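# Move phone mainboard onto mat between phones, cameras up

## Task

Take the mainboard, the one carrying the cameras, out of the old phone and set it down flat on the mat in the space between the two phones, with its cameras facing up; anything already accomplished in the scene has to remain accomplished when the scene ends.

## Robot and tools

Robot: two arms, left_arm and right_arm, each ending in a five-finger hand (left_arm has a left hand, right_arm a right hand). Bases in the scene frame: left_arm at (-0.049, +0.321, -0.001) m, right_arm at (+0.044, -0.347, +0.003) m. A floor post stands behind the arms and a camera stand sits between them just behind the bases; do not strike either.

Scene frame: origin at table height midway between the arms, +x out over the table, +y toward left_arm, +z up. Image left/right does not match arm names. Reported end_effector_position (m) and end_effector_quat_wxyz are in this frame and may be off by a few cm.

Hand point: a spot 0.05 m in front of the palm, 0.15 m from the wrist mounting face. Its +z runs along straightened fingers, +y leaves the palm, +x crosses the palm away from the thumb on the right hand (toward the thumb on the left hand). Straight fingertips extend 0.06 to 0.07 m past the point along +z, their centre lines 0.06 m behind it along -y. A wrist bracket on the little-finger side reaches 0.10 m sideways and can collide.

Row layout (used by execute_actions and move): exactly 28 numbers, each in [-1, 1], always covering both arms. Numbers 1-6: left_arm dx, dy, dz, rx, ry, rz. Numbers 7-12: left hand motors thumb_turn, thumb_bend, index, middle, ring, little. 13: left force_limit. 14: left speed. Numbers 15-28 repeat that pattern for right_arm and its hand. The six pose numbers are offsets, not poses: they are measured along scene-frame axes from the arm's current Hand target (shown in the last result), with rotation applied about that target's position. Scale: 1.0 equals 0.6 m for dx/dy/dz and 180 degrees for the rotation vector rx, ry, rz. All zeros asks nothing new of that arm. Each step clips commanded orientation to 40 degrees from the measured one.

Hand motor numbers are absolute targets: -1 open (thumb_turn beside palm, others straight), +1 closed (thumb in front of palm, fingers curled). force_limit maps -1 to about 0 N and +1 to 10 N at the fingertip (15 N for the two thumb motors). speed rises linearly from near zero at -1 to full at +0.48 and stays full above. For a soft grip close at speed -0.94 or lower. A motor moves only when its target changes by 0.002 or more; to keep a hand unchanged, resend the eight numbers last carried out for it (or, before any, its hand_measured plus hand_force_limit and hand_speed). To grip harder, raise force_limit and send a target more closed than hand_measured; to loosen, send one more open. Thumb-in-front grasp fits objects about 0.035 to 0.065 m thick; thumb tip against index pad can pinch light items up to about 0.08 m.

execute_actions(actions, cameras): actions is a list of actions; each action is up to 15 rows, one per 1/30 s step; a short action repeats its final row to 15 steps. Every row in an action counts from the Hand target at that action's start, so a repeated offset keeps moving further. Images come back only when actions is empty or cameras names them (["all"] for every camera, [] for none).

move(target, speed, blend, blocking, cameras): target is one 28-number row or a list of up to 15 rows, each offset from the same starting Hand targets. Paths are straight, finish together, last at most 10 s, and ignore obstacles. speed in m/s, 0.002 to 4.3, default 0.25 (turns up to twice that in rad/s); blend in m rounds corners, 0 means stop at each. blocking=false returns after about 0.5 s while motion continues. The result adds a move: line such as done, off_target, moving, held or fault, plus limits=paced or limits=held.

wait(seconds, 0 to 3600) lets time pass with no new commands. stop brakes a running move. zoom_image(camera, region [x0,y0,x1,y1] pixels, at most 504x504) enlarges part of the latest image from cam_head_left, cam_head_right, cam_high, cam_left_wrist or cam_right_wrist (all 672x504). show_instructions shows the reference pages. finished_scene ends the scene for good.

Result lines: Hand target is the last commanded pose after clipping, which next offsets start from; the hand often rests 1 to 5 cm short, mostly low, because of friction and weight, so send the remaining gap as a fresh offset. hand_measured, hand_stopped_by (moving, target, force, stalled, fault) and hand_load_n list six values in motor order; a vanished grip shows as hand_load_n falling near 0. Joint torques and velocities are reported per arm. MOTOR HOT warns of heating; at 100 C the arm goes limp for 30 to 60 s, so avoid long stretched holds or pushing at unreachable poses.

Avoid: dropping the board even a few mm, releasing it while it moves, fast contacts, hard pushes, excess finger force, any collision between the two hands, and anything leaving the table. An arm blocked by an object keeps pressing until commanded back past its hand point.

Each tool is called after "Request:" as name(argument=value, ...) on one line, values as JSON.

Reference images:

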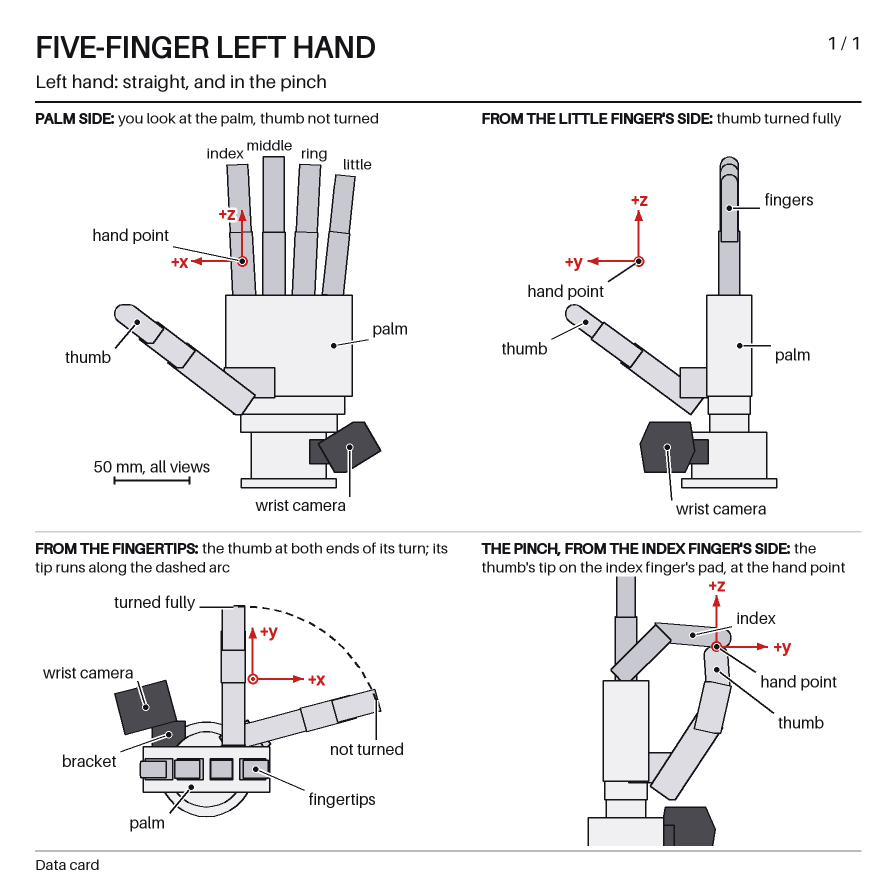

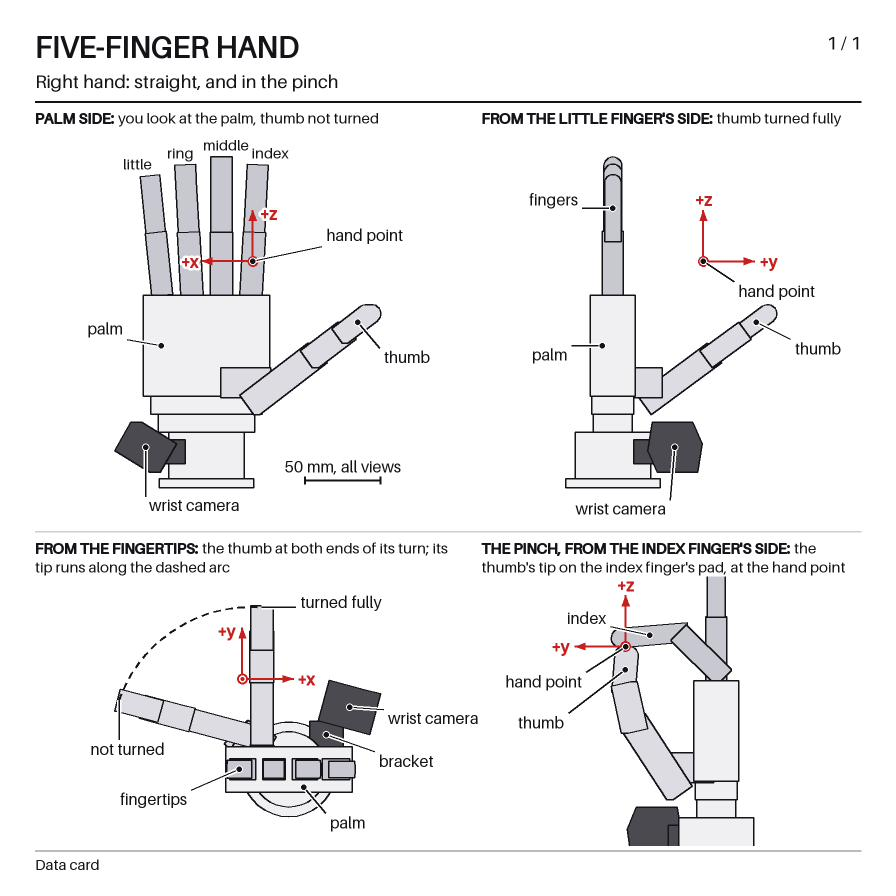

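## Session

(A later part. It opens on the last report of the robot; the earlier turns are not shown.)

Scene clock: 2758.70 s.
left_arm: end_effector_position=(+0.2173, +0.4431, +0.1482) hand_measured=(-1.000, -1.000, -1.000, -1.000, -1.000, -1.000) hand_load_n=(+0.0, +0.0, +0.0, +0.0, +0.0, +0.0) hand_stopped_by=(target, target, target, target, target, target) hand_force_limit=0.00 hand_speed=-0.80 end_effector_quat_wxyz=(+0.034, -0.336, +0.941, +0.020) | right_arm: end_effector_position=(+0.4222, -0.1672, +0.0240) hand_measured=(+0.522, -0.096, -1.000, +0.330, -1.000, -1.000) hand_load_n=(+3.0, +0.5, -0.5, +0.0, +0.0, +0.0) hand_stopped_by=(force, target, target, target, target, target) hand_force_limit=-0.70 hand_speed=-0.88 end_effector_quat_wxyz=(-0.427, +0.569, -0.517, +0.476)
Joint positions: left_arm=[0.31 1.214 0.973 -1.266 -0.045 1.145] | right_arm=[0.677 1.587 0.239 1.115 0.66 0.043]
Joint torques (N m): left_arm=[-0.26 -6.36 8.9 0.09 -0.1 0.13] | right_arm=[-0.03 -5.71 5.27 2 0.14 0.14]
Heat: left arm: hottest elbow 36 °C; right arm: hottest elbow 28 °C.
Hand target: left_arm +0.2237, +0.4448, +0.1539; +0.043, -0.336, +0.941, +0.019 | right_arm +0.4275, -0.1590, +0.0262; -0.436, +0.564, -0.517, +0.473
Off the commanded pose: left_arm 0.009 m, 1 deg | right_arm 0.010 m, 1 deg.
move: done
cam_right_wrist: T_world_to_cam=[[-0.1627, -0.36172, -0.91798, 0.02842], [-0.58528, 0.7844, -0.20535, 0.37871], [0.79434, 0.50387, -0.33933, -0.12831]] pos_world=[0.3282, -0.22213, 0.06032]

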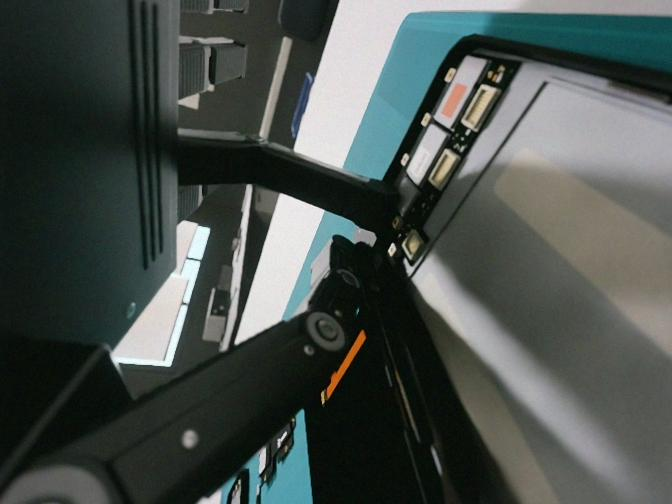

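Request:
move(target=[0,0,0,0,0,0,-1,-1,-1,-1,-1,-1,0,-0.8,0,0,0,0,0,0,0.9,-0.095,-1,0.33,-1,-1,-0.45,-0.88], speed=0.05, cameras=["cam_right_wrist"])

Request:
zoom_image(camera="cam_right_wrist", region=[290, 190, 400, 300])

Scene clock: 2768.23 s.
left_arm: end_effector_position=(+0.2173, +0.4431, +0.1482) hand_measured=(-1.000, -1.000, -1.000, -1.000, -1.000, -1.000) hand_load_n=(+0.0, +0.0, +0.0, +0.0, +0.0, +0.0) hand_stopped_by=(target, target, target, target, target, target) hand_force_limit=0.00 hand_speed=-0.80 end_effector_quat_wxyz=(+0.034, -0.336, +0.941, +0.020) | right_arm: end_effector_position=(+0.4222, -0.1672, +0.0240) hand_measured=(+0.536, -0.096, -1.000, +0.330, -1.000, -1.000) hand_load_n=(+5.5, +1.0, +0.0, +0.0, -0.5, +0.0) hand_stopped_by=(force, target, target, target, target, target) hand_force_limit=-0.45 hand_speed=-0.88 end_effector_quat_wxyz=(-0.427, +0.569, -0.517, +0.476)
Joint positions: left_arm=[0.31 1.214 0.973 -1.266 -0.045 1.145] | right_arm=[0.677 1.587 0.239 1.115 0.66 0.043]
Joint torques (N m): left_arm=[-0.38 -6.42 8.91 0.08 -0.09 0.12] | right_arm=[-0.03 -5.71 5.27 2 0.14 0.14]
Heat: left arm: hottest elbow 36 °C; right arm: hottest elbow 28 °C.
Hand target: left_arm +0.2237, +0.4448, +0.1539; +0.043, -0.336, +0.941, +0.019 | right_arm +0.4275, -0.1590, +0.0262; -0.436, +0.564, -0.517, +0.473
Off the commanded pose: left_arm 0.009 m, 1 deg | right_arm 0.010 m, 1 deg.
move: done
cam_right_wrist: T_world_to_cam=[[-0.1627, -0.36172, -0.91798, 0.02842], [-0.58528, 0.7844, -0.20535, 0.37871], [0.79434, 0.50387, -0.33933, -0.12831]] pos_world=[0.3282, -0.22213, 0.06032]

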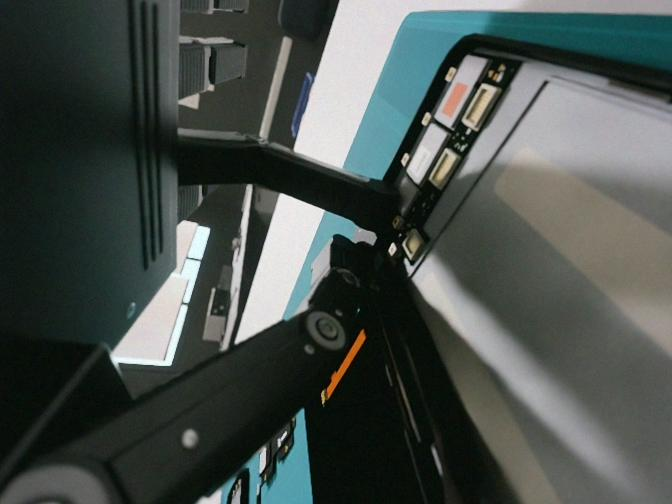

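Scaled by 4.582 from the camera's image (finer frame: 960x720).

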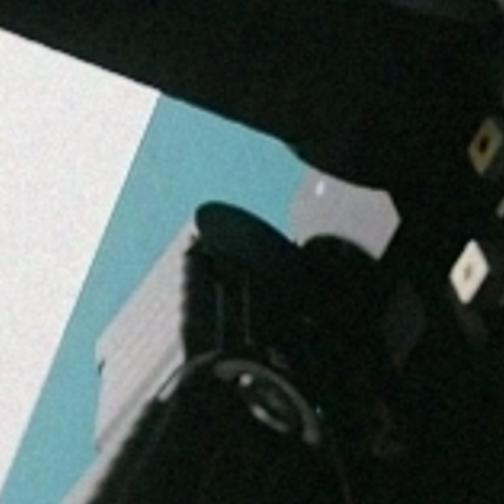

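Request:
move(target=[0,0,0,0,0,0,-1,-1,-1,-1,-1,-1,0,-0.8,0,0,0.013,0,0,0,0.9,-0.095,-1,0.33,-1,-1,-0.45,-0.88], speed=0.03, cameras=["cam_right_wrist"])

Request:
zoom_image(camera="cam_right_wrist", region=[290, 190, 400, 300])

Scene clock: 2776.43 s.
left_arm: end_effector_position=(+0.2173, +0.4431, +0.1482) hand_measured=(-1.000, -1.000, -1.000, -1.000, -1.000, -1.000) hand_load_n=(+0.0, +0.0, +0.0, +0.0, +0.0, +0.0) hand_stopped_by=(target, target, target, target, target, target) hand_force_limit=0.00 hand_speed=-0.80 end_effector_quat_wxyz=(+0.034, -0.336, +0.941, +0.020) | right_arm: end_effector_position=(+0.4219, -0.1675, +0.0271) hand_measured=(+0.536, -0.096, -1.000, +0.330, -1.000, -1.000) hand_load_n=(+5.0, +0.5, +0.0, +0.0, +0.0, +0.0) hand_stopped_by=(force, target, target, target, target, target) hand_force_limit=-0.45 hand_speed=-0.88 end_effector_quat_wxyz=(-0.426, +0.570, -0.517, +0.475)
Joint positions: left_arm=[0.31 1.214 0.973 -1.266 -0.045 1.145] | right_arm=[0.677 1.564 0.239 1.09 0.66 0.043]
Joint torques (N m): left_arm=[-0.44 -6.65 8.9 0.09 -0.11 0.14] | right_arm=[-0.03 -7.36 5.53 1.07 0.14 0.14]
Heat: left arm: hottest elbow 36 °C; right arm: hottest elbow 28 °C.
Hand target: left_arm +0.2237, +0.4448, +0.1539; +0.043, -0.336, +0.941, +0.019 | right_arm +0.4275, -0.1590, +0.0341; -0.436, +0.564, -0.517, +0.473
Off the commanded pose: left_arm 0.009 m, 1 deg | right_arm 0.012 m, 1 deg.
move: off_target (right_arm)
cam_right_wrist: T_world_to_cam=[[-0.16433, -0.363, -0.91718, 0.03153], [-0.58563, 0.78412, -0.20541, 0.37943], [0.79375, 0.50337, -0.34144, -0.12664]] pos_world=[0.3279, -0.22233, 0.06362]

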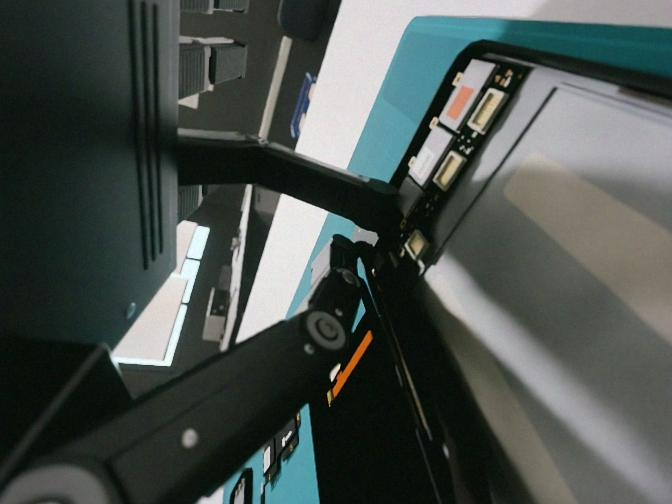

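Scaled by 4.582 from the camera's image (finer frame: 960x720).

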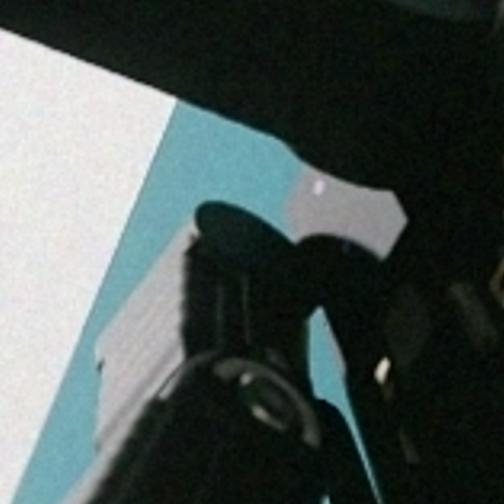

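Request:
move(target=[0,0,0,0,0,0,-1,-1,-1,-1,-1,-1,0,-0.8,0,0,0.02,0,0,0,0.9,-0.095,-1,0.33,-1,-1,-0.45,-0.88], speed=0.03, cameras=["cam_right_wrist"])

Request:
zoom_image(camera="cam_right_wrist", region=[290, 40, 540, 300])

Scene clock: 2785.60 s.
left_arm: end_effector_position=(+0.2173, +0.4431, +0.1482) hand_measured=(-1.000, -1.000, -1.000, -1.000, -1.000, -1.000) hand_load_n=(+0.0, +0.0, +0.0, +0.0, +0.0, +0.0) hand_stopped_by=(target, target, target, target, target, target) hand_force_limit=0.00 hand_speed=-0.80 end_effector_quat_wxyz=(+0.034, -0.336, +0.941, +0.020) | right_arm: end_effector_position=(+0.4208, -0.1683, +0.0377) hand_measured=(+0.536, -0.096, -1.000, +0.330, -1.000, -1.000) hand_load_n=(+0.5, +0.0, +0.0, +0.0, +0.0, +0.0) hand_stopped_by=(force, target, target, target, target, target) hand_force_limit=-0.45 hand_speed=-0.88 end_effector_quat_wxyz=(-0.425, +0.571, -0.517, +0.475)
Joint positions: left_arm=[0.31 1.214 0.973 -1.266 -0.045 1.145] | right_arm=[0.677 1.493 0.239 1.015 0.66 0.043]
Joint torques (N m): left_arm=[-0.38 -6.42 8.92 0.09 -0.1 0.14] | right_arm=[-0.03 -6.89 6.42 1.1 0.15 0.13]
Heat: left arm: hottest elbow 36 °C; right arm: hottest elbow 28 °C.
Hand target: left_arm +0.2237, +0.4448, +0.1539; +0.043, -0.336, +0.941, +0.019 | right_arm +0.4275, -0.1590, +0.0460; -0.436, +0.564, -0.517, +0.473
Off the commanded pose: left_arm 0.009 m, 1 deg | right_arm 0.014 m, 1 deg.
move: off_target (right_arm)
cam_right_wrist: T_world_to_cam=[[-0.16655, -0.36475, -0.91609, 0.04132], [-0.58615, 0.78372, -0.20548, 0.38179], [0.7929, 0.50274, -0.34432, -0.12137]] pos_world=[0.3269, -0.22312, 0.07452]

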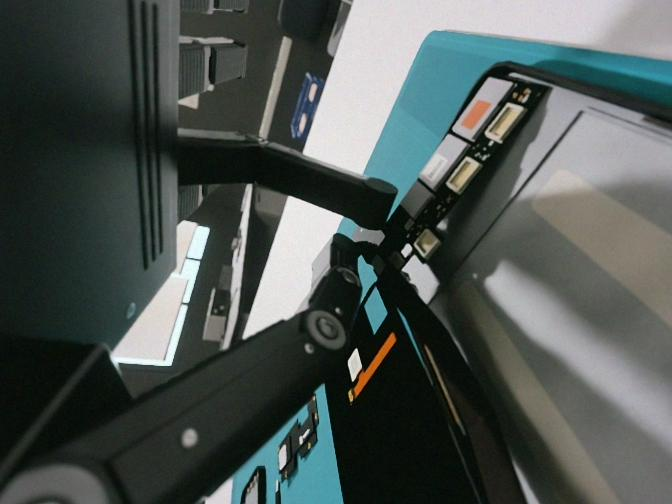

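Scaled by 1.938 from the camera's image (finer frame: 960x720).

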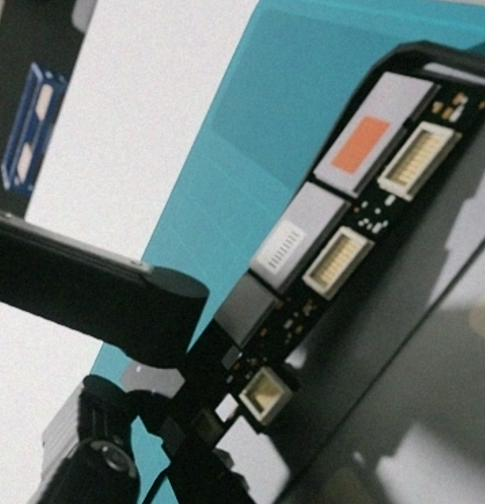

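Request:
move(target=[0,0,0,0,0,0,-1,-1,-1,-1,-1,-1,0,-0.8,0,0,0,0,0,0,1.0,-0.095,-1,0.33,-1,-1,-0.5,-0.9], speed=0.03, cameras=["cam_right_wrist"])

Request:
zoom_image(camera="cam_right_wrist", region=[290, 190, 400, 300])

Request:
zoom_image(camera="cam_right_wrist", region=[290, 40, 540, 300])

Scene clock: 2798.83 s.
left_arm: end_effector_position=(+0.2173, +0.4431, +0.1482) hand_measured=(-1.000, -1.000, -1.000, -1.000, -1.000, -1.000) hand_load_n=(+0.0, +0.0, +0.0, +0.0, +0.0, +0.0) hand_stopped_by=(target, target, target, target, target, target) hand_force_limit=0.00 hand_speed=-0.80 end_effector_quat_wxyz=(+0.034, -0.336, +0.941, +0.020) | right_arm: end_effector_position=(+0.4208, -0.1683, +0.0377) hand_measured=(+0.554, -0.096, -1.000, +0.330, -1.000, -1.000) hand_load_n=(+3.5, +0.5, +0.0, +0.0, +0.0, +0.0) hand_stopped_by=(force, target, target, target, target, target) hand_force_limit=-0.50 hand_speed=-0.90 end_effector_quat_wxyz=(-0.425, +0.571, -0.517, +0.475)
Joint positions: left_arm=[0.31 1.214 0.973 -1.266 -0.045 1.145] | right_arm=[0.677 1.493 0.239 1.015 0.66 0.043]
Joint torques (N m): left_arm=[-0.32 -6.42 8.92 0.13 -0.09 0.14] | right_arm=[-0.03 -7 6.42 1.07 0.14 0.13]
Heat: left arm: hottest elbow 36 °C; right arm: hottest elbow 29 °C.
Hand target: left_arm +0.2237, +0.4448, +0.1539; +0.043, -0.336, +0.941, +0.019 | right_arm +0.4275, -0.1590, +0.0460; -0.436, +0.564, -0.517, +0.473
Off the commanded pose: left_arm 0.009 m, 1 deg | right_arm 0.014 m, 1 deg.
move: done
cam_right_wrist: T_world_to_cam=[[-0.16655, -0.36475, -0.91609, 0.04132], [-0.58615, 0.78372, -0.20548, 0.38179], [0.7929, 0.50274, -0.34432, -0.12137]] pos_world=[0.3269, -0.22312, 0.07452]

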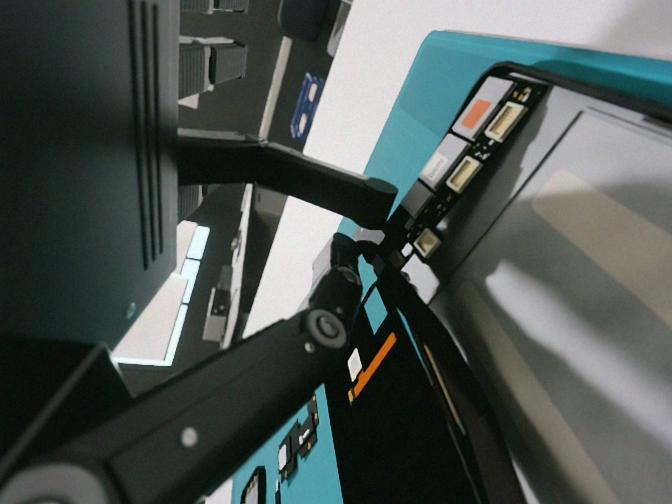

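Scaled by 4.582 from the camera's image (finer frame: 960x720).

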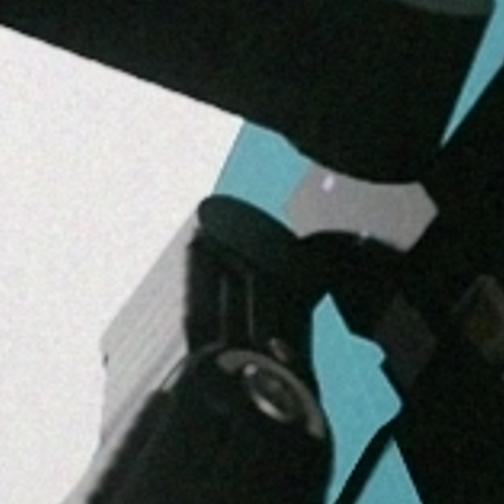

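Scaled by 1.938 from the camera's image (finer frame: 960x720).

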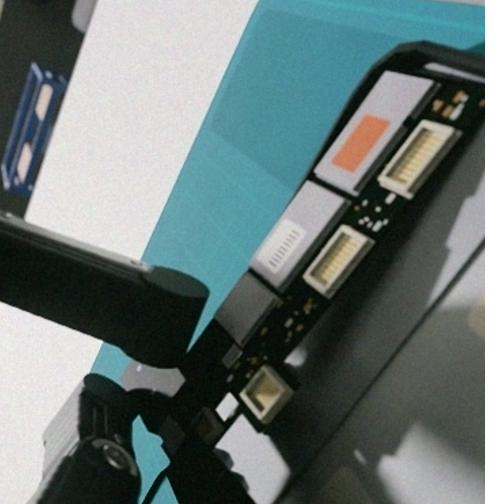

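Request:
move(target=[0,0,0,0,0,0,-1,-1,-1,-1,-1,-1,0,-0.8,0,0,0.05,0,0,0,1.0,-0.095,-1,0.33,-1,-1,-0.5,-0.9], speed=0.04, cameras=["all"])

Request:
zoom_image(camera="cam_right_wrist", region=[290, 40, 600, 350])

Request:
zoom_image(camera="cam_head_right", region=[350, 280, 450, 380])

Request:
zoom_image(camera="cam_high", region=[250, 260, 380, 390])

Scene clock: 2813.13 s.
left_arm: end_effector_position=(+0.2173, +0.4431, +0.1482) hand_measured=(-1.000, -1.000, -1.000, -1.000, -1.000, -1.000) hand_load_n=(+0.0, +0.0, +0.0, +0.0, +0.0, -0.5) hand_stopped_by=(target, target, target, target, target, target) hand_force_limit=0.00 hand_speed=-0.80 end_effector_quat_wxyz=(+0.034, -0.336, +0.941, +0.020) | right_arm: end_effector_position=(+0.4191, -0.1697, +0.0642) hand_measured=(+0.554, -0.096, -1.000, +0.330, -1.000, -1.000) hand_load_n=(+0.0, +0.0, +0.0, +0.0, +0.0, +0.0) hand_stopped_by=(force, target, target, target, target, target) hand_force_limit=-0.50 hand_speed=-0.90 end_effector_quat_wxyz=(-0.423, +0.573, -0.517, +0.475)
Joint positions: left_arm=[0.31 1.214 0.973 -1.266 -0.045 1.145] | right_arm=[0.677 1.327 0.25 0.833 0.66 0.043]
Joint torques (N m): left_arm=[-0.32 -6.42 8.88 0.13 -0.1 0.14] | right_arm=[0.03 -5.83 8.39 1.05 0.15 0.13]
Heat: left arm: hottest elbow 36 °C; right arm: hottest elbow 29 °C.
Hand target: left_arm +0.2237, +0.4448, +0.1539; +0.043, -0.336, +0.941, +0.019 | right_arm +0.4274, -0.1590, +0.0760; -0.436, +0.564, -0.517, +0.473
Off the commanded pose: left_arm 0.009 m, 1 deg | right_arm 0.018 m, 2 deg.
move: off_target (right_arm)
cam_right_wrist: T_world_to_cam=[[-0.17037, -0.36779, -0.91417, 0.06579], [-0.58702, 0.78302, -0.20563, 0.38764], [0.79145, 0.5016, -0.3493, -0.10948]] pos_world=[0.3254, -0.22442, 0.10161]

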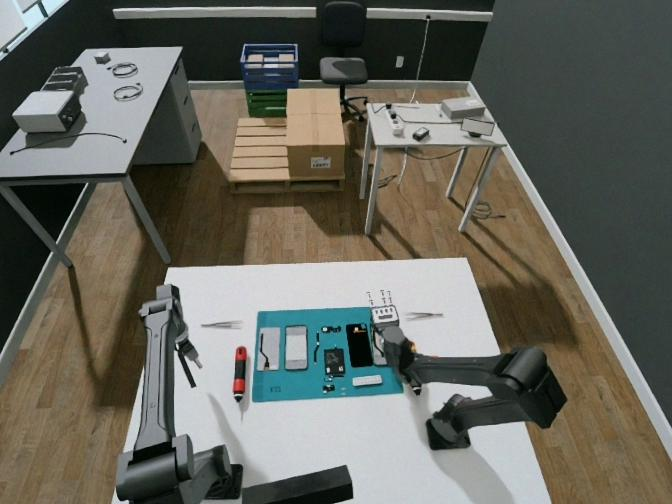

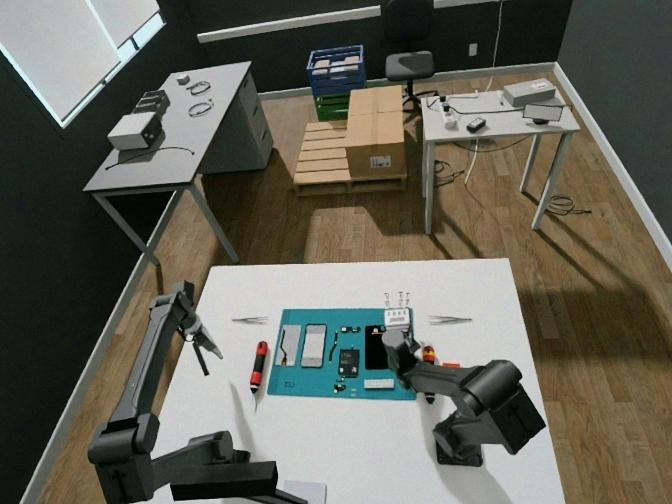

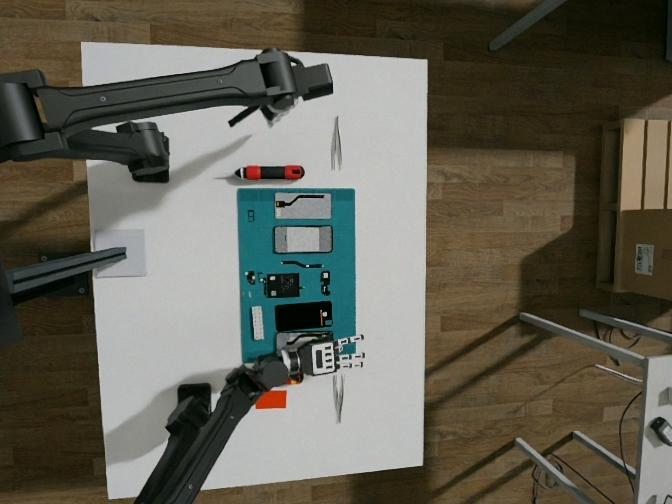

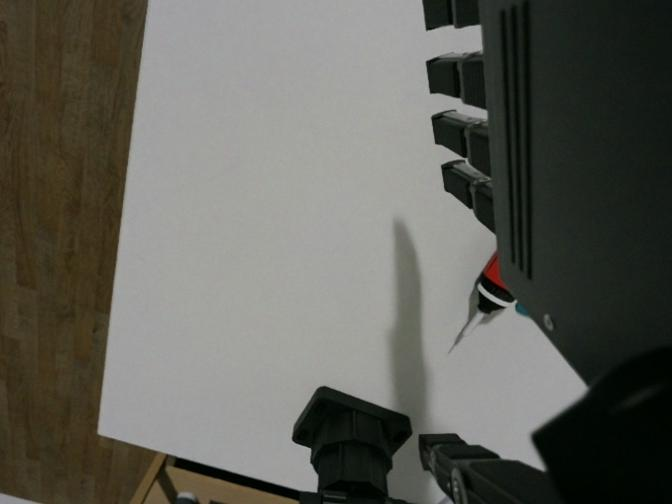

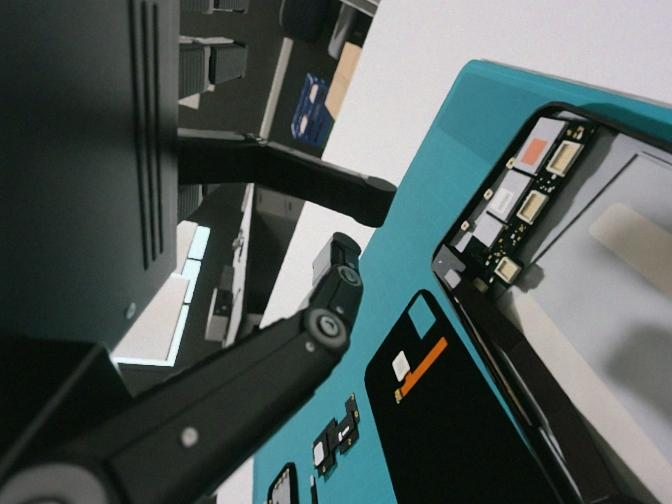

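Scaled by 1.626 from the camera's image (finer frame: 960x720).

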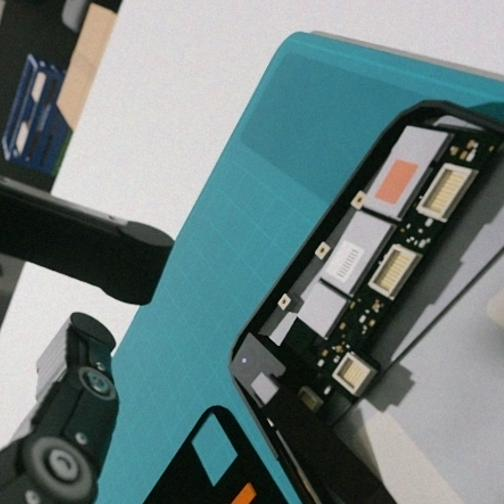

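Scaled by 5.040 from the camera's image (finer frame: 960x720).

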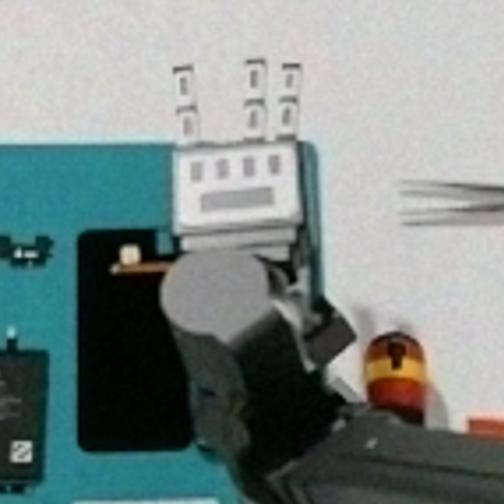

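Scaled by 3.877 from the camera's image (finer frame: 960x720).

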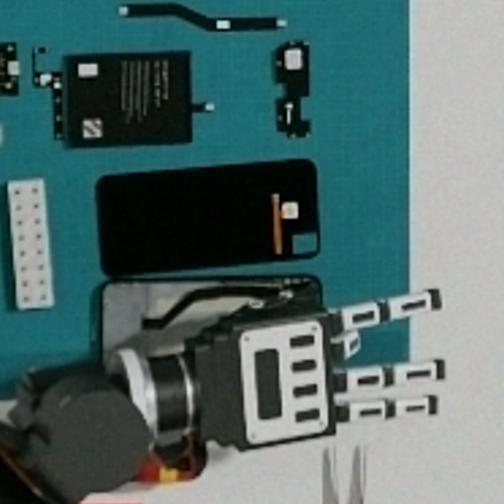

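Request:
zoom_image(camera="cam_right_wrist", region=[420, 200, 560, 320])

Request:
zoom_image(camera="cam_right_wrist", region=[490, 90, 610, 210])

Scaled by 3.600 from the camera's image (finer frame: 960x720).

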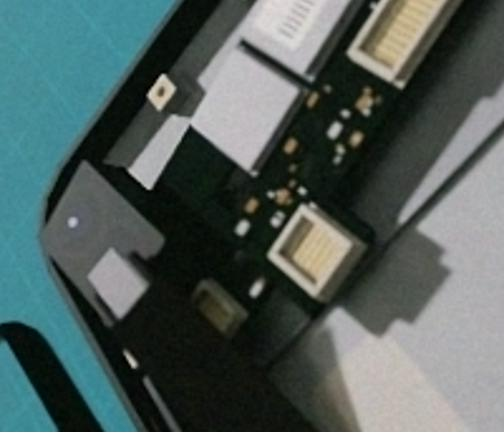

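Scaled by 4.200 from the camera's image (finer frame: 960x720).

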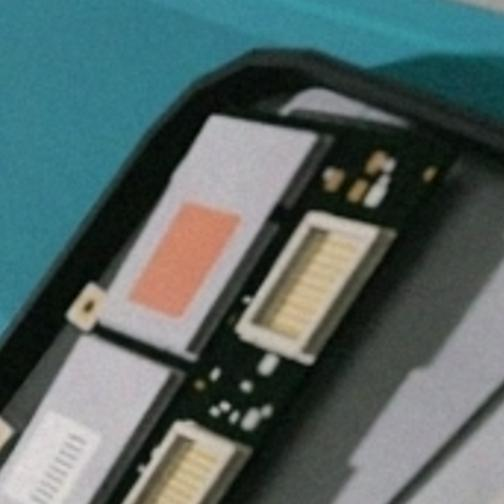

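Request:
move(target=[0,0,0,0,0,0,-1,-1,-1,-1,-1,-1,0,-0.8,0,-0.03,0.05,0,0,0,-0.5,-0.5,-1,-0.5,-1,-1,-0.5,-0.3], speed=0.15, cameras=["cam_right_wrist"])

Request:
zoom_image(camera="cam_right_wrist", region=[420, 100, 620, 300])

Scene clock: 2837.90 s.
left_arm: end_effector_position=(+0.2173, +0.4431, +0.1482) hand_measured=(-1.000, -1.000, -1.000, -1.000, -1.000, -1.000) hand_load_n=(+0.0, +0.0, +0.0, +0.0, +0.0, +0.0) hand_stopped_by=(target, target, target, target, target, target) hand_force_limit=0.00 hand_speed=-0.80 end_effector_quat_wxyz=(+0.034, -0.336, +0.941, +0.020) | right_arm: end_effector_position=(+0.4159, -0.1811, +0.0918) hand_measured=(-0.500, -0.500, -1.000, -0.500, -1.000, -1.000) hand_load_n=(+0.0, +0.0, +0.0, +0.0, +0.0, +0.0) hand_stopped_by=(target, target, target, target, target, target) hand_force_limit=-0.50 hand_speed=-0.30 end_effector_quat_wxyz=(-0.429, +0.573, -0.518, +0.469)
Joint positions: left_arm=[0.31 1.214 0.973 -1.266 -0.045 1.145] | right_arm=[0.637 1.147 0.25 0.66 0.609 0.043]
Joint torques (N m): left_arm=[-0.38 -6.42 8.94 0.08 -0.1 0.13] | right_arm=[-1.55 -4.42 10.07 1.09 -0.02 -0.01]
Heat: left arm: hottest elbow 36 °C; right arm: hottest elbow 29 °C.
Hand target: left_arm +0.2237, +0.4448, +0.1539; +0.043, -0.336, +0.941, +0.019 | right_arm +0.4274, -0.1770, +0.1060; -0.436, +0.564, -0.517, +0.473
Off the commanded pose: left_arm 0.009 m, 1 deg | right_arm 0.019 m, 1 deg.
move: off_target (right_arm)
cam_right_wrist: T_world_to_cam=[[-0.16867, -0.35711, -0.91871, 0.08791], [-0.59461, 0.78023, -0.19412, 0.40186], [0.78612, 0.51353, -0.34394, -0.08767]] pos_world=[0.3227, -0.23713, 0.12862]

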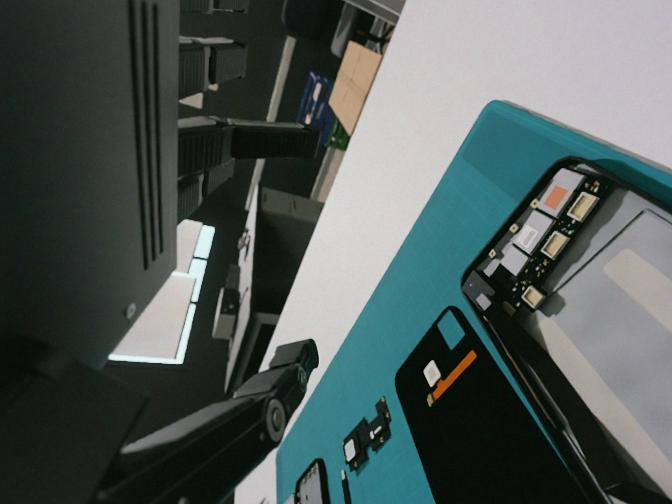

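Scaled by 2.520 from the camera's image (finer frame: 960x720).

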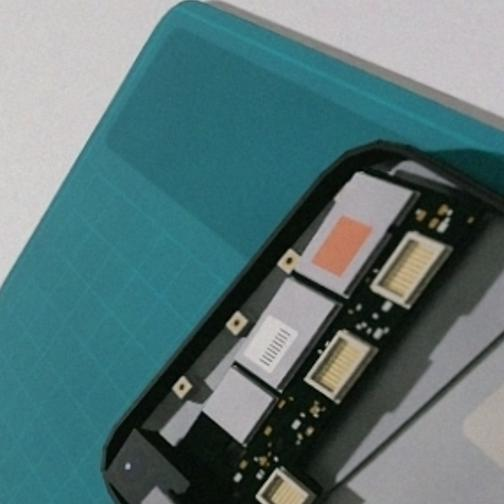

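Request:
move(target=[0,0,0,0,0,0,-1,-1,-1,-1,-1,-1,0,-0.8,0.0,-0.008,-0.08,0,0,0,-0.5,-0.5,-1,-0.5,-1,-1,-0.5,-0.3], speed=0.15, cameras=["cam_right_wrist"])

Request:
zoom_image(camera="cam_right_wrist", region=[340, 150, 480, 320])

Request:
zoom_image(camera="cam_right_wrist", region=[420, 70, 560, 220])

Scene clock: 2873.97 s.
left_arm: end_effector_position=(+0.2173, +0.4431, +0.1482) hand_measured=(-1.000, -1.000, -1.000, -1.000, -1.000, -1.000) hand_load_n=(+0.0, +0.0, +0.0, +0.0, +0.0, +0.0) hand_stopped_by=(target, target, target, target, target, target) hand_force_limit=0.00 hand_speed=-0.80 end_effector_quat_wxyz=(+0.034, -0.336, +0.941, +0.020) | right_arm: end_effector_position=(+0.4277, -0.1769, +0.0630) hand_measured=(-0.500, -0.500, -1.000, -0.500, -1.000, -1.000) hand_load_n=(+0.0, +0.0, +0.0, +0.0, +0.0, +0.0) hand_stopped_by=(target, target, target, target, target, target) hand_force_limit=-0.50 hand_speed=-0.30 end_effector_quat_wxyz=(-0.442, +0.561, -0.518, +0.470)
Joint positions: left_arm=[0.31 1.214 0.973 -1.266 -0.045 1.145] | right_arm=[0.621 1.373 0.236 0.935 0.593 0.043]
Joint torques (N m): left_arm=[-0.56 -6.42 8.92 0.16 -0.1 0.13] | right_arm=[-1.55 -4.48 5.11 2.04 -0.04 -0.04]
Heat: left arm: hottest elbow 36 °C; right arm: hottest elbow 31 °C.
Hand target: left_arm +0.2237, +0.4448, +0.1539; +0.043, -0.336, +0.941, +0.019 | right_arm +0.4274, -0.1819, +0.0580; -0.436, +0.564, -0.517, +0.474
Off the commanded pose: left_arm 0.009 m, 1 deg | right_arm 0.007 m, 1 deg.
move: done
cam_right_wrist: T_world_to_cam=[[-0.14441, -0.33573, -0.93082, 0.0592], [-0.58956, 0.78468, -0.19156, 0.39855], [0.79471, 0.52111, -0.31125, -0.11346]] pos_world=[0.33369, -0.23374, 0.09613]

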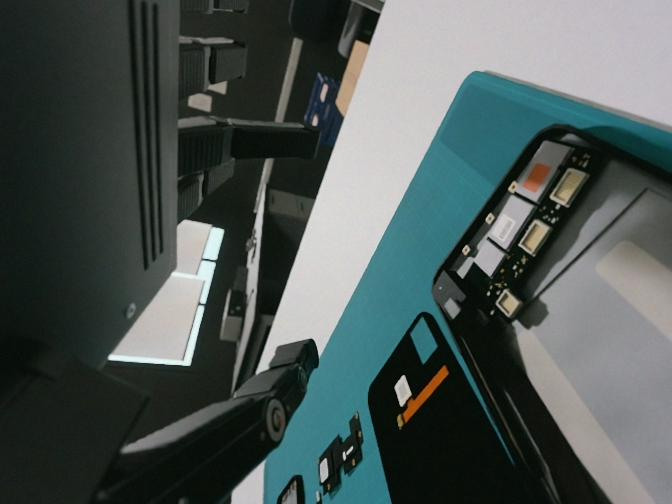

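Scaled by 2.965 from the camera's image (finer frame: 960x720).

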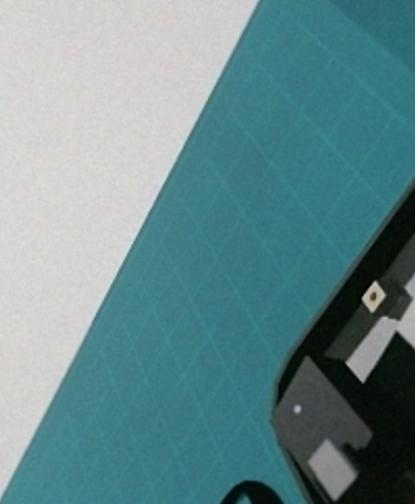

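Scaled by 3.360 from the camera's image (finer frame: 960x720).

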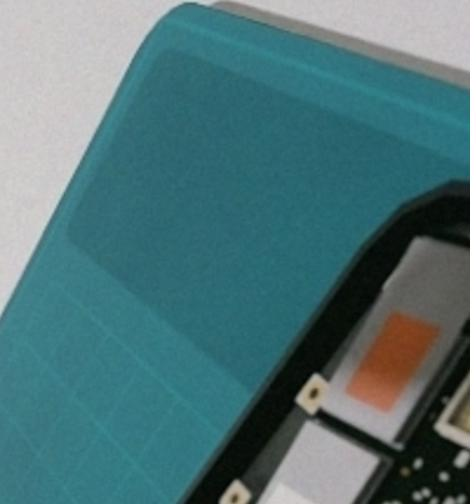

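Request:
zoom_image(camera="cam_right_wrist", region=[420, 240, 600, 420])

Request:
zoom_image(camera="cam_right_wrist", region=[420, 230, 540, 350])

Scaled by 2.800 from the camera's image (finer frame: 960x720).

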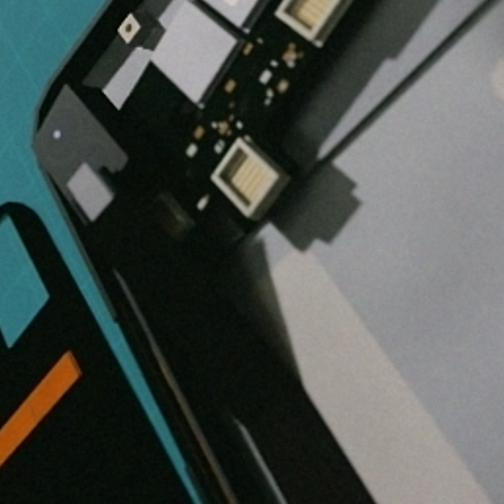

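Scaled by 4.200 from the camera's image (finer frame: 960x720).

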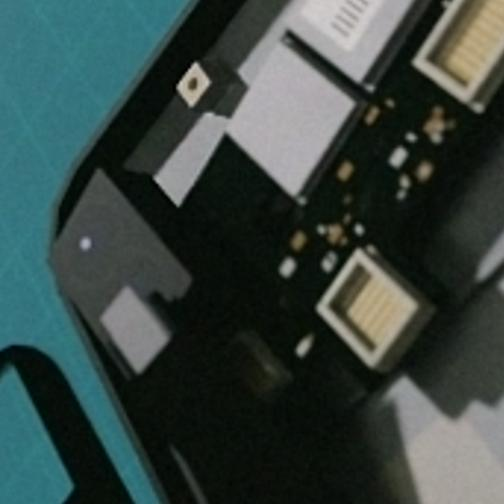

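Request:
move(target=[0,0,0,0,0,0,-1,-1,-1,-1,-1,-1,0,-0.8,-0.013,0.025,-0.025,0,0,0,0.15,-0.12,-1,0.33,-1,-1,-0.5,-0.3], speed=0.1, cameras=["cam_right_wrist"])

Request:
zoom_image(camera="cam_right_wrist", region=[300, 150, 480, 330])

Scene clock: 2984.33 s.
left_arm: end_effector_position=(+0.2173, +0.4431, +0.1482) hand_measured=(-1.000, -1.000, -1.000, -1.000, -1.000, -1.000) hand_load_n=(+0.0, +0.0, +0.0, +0.0, +0.0, +0.0) hand_stopped_by=(target, target, target, target, target, target) hand_force_limit=0.00 hand_speed=-0.80 end_effector_quat_wxyz=(+0.034, -0.336, +0.941, +0.020) | right_arm: end_effector_position=(+0.4229, -0.1687, +0.0473) hand_measured=(+0.150, -0.120, -1.000, +0.330, -1.000, -1.000) hand_load_n=(+0.0, +0.0, +0.0, +0.0, +0.0, +0.0) hand_stopped_by=(target, target, target, target, target, target) hand_force_limit=-0.50 hand_speed=-0.30 end_effector_quat_wxyz=(-0.435, +0.563, -0.517, +0.476)
Joint positions: left_arm=[0.31 1.214 0.973 -1.266 -0.045 1.145] | right_arm=[0.67 1.466 0.236 1.018 0.653 0.043]
Joint torques (N m): left_arm=[-0.44 -6.53 8.91 0.16 -0.11 0.14] | right_arm=[0.09 -4.78 4.37 2.11 0.18 0.13]
Heat: left arm: hottest elbow 36 °C; right arm: hottest elbow 28 °C.
Hand target: left_arm +0.2237, +0.4448, +0.1539; +0.043, -0.336, +0.941, +0.019 | right_arm +0.4196, -0.1669, +0.0430; -0.436, +0.564, -0.517, +0.474
Off the commanded pose: left_arm 0.009 m, 1 deg | right_arm 0.006 m, 0 deg.
move: done
cam_right_wrist: T_world_to_cam=[[-0.14833, -0.34906, -0.92529, 0.04584], [-0.58199, 0.78727, -0.2037, 0.38402], [0.79956, 0.50829, -0.31992, -0.12256]] pos_world=[0.32829, -0.22403, 0.08143]

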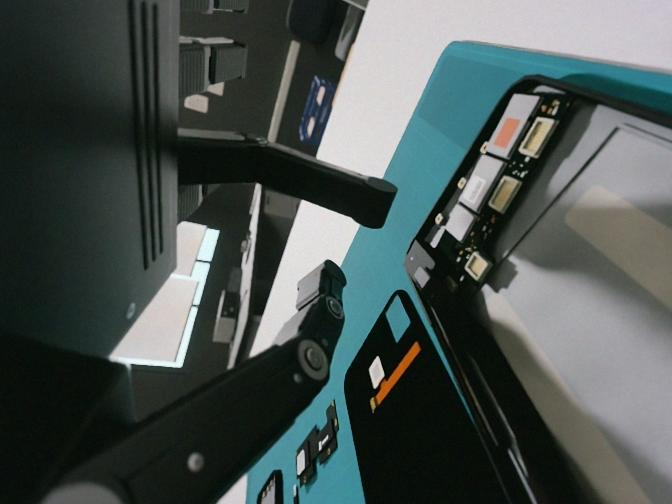

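Scaled by 2.800 from the camera's image (finer frame: 960x720).

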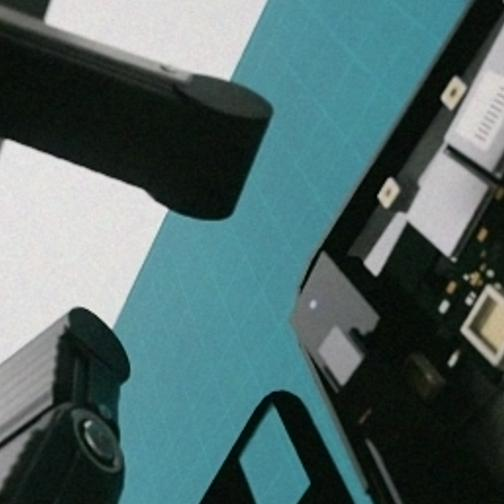

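Request:
move(target=[0,0,0,0,0,0,-1,-1,-1,-1,-1,-1,0,-0.8,-0.002,0.005,-0.027,0,0,0,0.15,-0.12,-1,0.33,-1,-1,-0.5,-0.3], speed=0.06, cameras=["cam_right_wrist"])

Request:
zoom_image(camera="cam_right_wrist", region=[290, 150, 430, 290])

Scene clock: 3008.07 s.
left_arm: end_effector_position=(+0.2173, +0.4431, +0.1482) hand_measured=(-1.000, -1.000, -1.000, -1.000, -1.000, -1.000) hand_load_n=(+0.0, -0.5, +0.0, +0.0, +0.0, +0.0) hand_stopped_by=(target, target, target, target, target, target) hand_force_limit=0.00 hand_speed=-0.80 end_effector_quat_wxyz=(+0.034, -0.336, +0.941, +0.020) | right_arm: end_effector_position=(+0.4225, -0.1657, +0.0315) hand_measured=(+0.150, -0.120, -1.000, +0.330, -1.000, -1.000) hand_load_n=(+0.0, +0.0, +0.0, +0.0, +0.0, +0.0) hand_stopped_by=(target, target, target, target, target, target) hand_force_limit=-0.50 hand_speed=-0.30 end_effector_quat_wxyz=(-0.435, +0.563, -0.516, +0.477)
Joint positions: left_arm=[0.31 1.214 0.973 -1.266 -0.045 1.145] | right_arm=[0.682 1.569 0.236 1.12 0.665 0.043]
Joint torques (N m): left_arm=[-0.32 -6.48 8.9 0.08 -0.1 0.12] | right_arm=[0.21 -5.42 3.4 2.03 0.18 0.16]
Heat: left arm: hottest elbow 36 °C; right arm: hottest elbow 28 °C.
Hand target: left_arm +0.2237, +0.4448, +0.1539; +0.043, -0.336, +0.941, +0.019 | right_arm +0.4184, -0.1638, +0.0268; -0.436, +0.564, -0.517, +0.474
Off the commanded pose: left_arm 0.009 m, 1 deg | right_arm 0.007 m, 1 deg.
move: done
cam_right_wrist: T_world_to_cam=[[-0.14727, -0.35113, -0.92467, 0.03126], [-0.58138, 0.78705, -0.20627, 0.37805], [0.80019, 0.5072, -0.32005, -0.12922]] pos_world=[0.32779, -0.22103, 0.06553]

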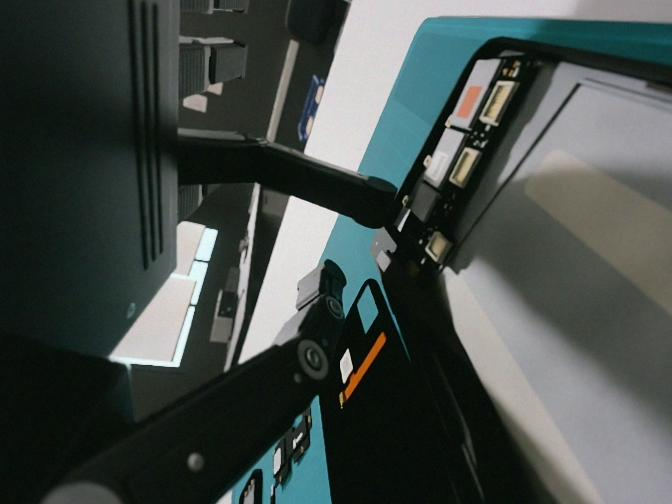

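Scaled by 3.600 from the camera's image (finer frame: 960x720).

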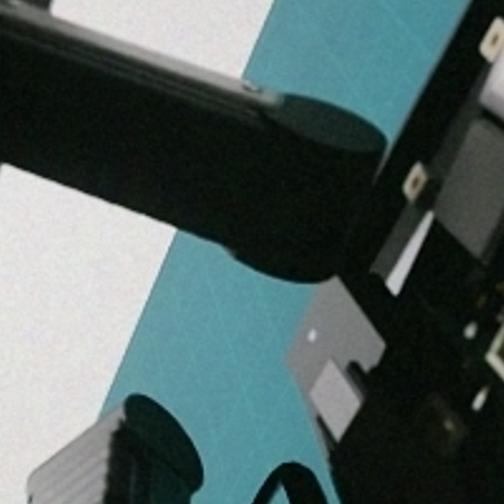

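Request:
move(target=[0,0,0,0,0,0,-1,-1,-1,-1,-1,-1,0,-0.8,0,0,-0.008,0,0,0,0.15,-0.12,-1,0.33,-1,-1,-0.5,-0.3], speed=0.05, cameras=["cam_right_wrist"])

Request:
zoom_image(camera="cam_right_wrist", region=[290, 150, 430, 290])

Scene clock: 3018.83 s.
left_arm: end_effector_position=(+0.2173, +0.4431, +0.1482) hand_measured=(-1.000, -1.000, -1.000, -1.000, -1.000, -1.000) hand_load_n=(+0.0, +0.0, +0.0, +0.0, +0.0, +0.0) hand_stopped_by=(target, target, target, target, target, target) hand_force_limit=0.00 hand_speed=-0.80 end_effector_quat_wxyz=(+0.034, -0.336, +0.941, +0.020) | right_arm: end_effector_position=(+0.4225, -0.1657, +0.0264) hand_measured=(+0.150, -0.120, -1.000, +0.330, -1.000, -1.000) hand_load_n=(+0.0, +0.0, +0.0, +0.0, +0.0, +0.0) hand_stopped_by=(target, target, target, target, target, target) hand_force_limit=-0.50 hand_speed=-0.30 end_effector_quat_wxyz=(-0.434, +0.563, -0.516, +0.477)
Joint positions: left_arm=[0.31 1.214 0.973 -1.266 -0.045 1.145] | right_arm=[0.682 1.6 0.236 1.15 0.665 0.043]
Joint torques (N m): left_arm=[-0.32 -6.65 8.91 0.09 -0.11 0.13] | right_arm=[0.21 -5.83 3.11 2.13 0.18 0.16]
Heat: left arm: hottest elbow 36 °C; right arm: hottest elbow 28 °C.
Hand target: left_arm +0.2237, +0.4448, +0.1539; +0.043, -0.336, +0.941, +0.019 | right_arm +0.4183, -0.1638, +0.0219; -0.436, +0.564, -0.517, +0.473
Off the commanded pose: left_arm 0.009 m, 1 deg | right_arm 0.006 m, 1 deg.
move: done
cam_right_wrist: T_world_to_cam=[[-0.14784, -0.35155, -0.92442, 0.02676], [-0.58147, 0.78698, -0.20629, 0.37701], [0.80002, 0.50702, -0.32076, -0.13089]] pos_world=[0.32789, -0.22093, 0.06053]

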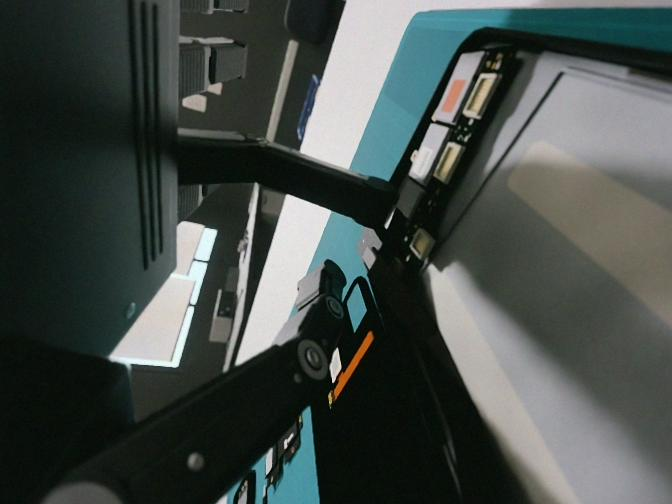

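Scaled by 3.600 from the camera's image (finer frame: 960x720).

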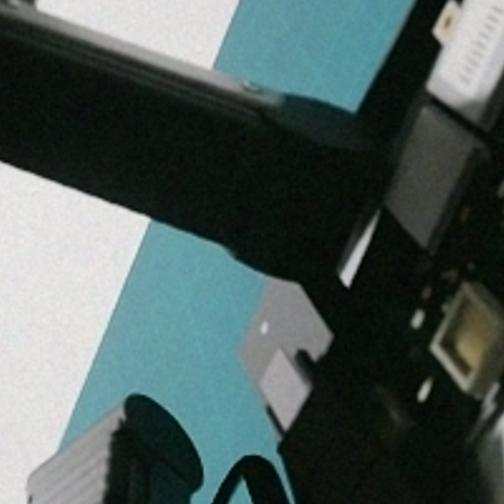

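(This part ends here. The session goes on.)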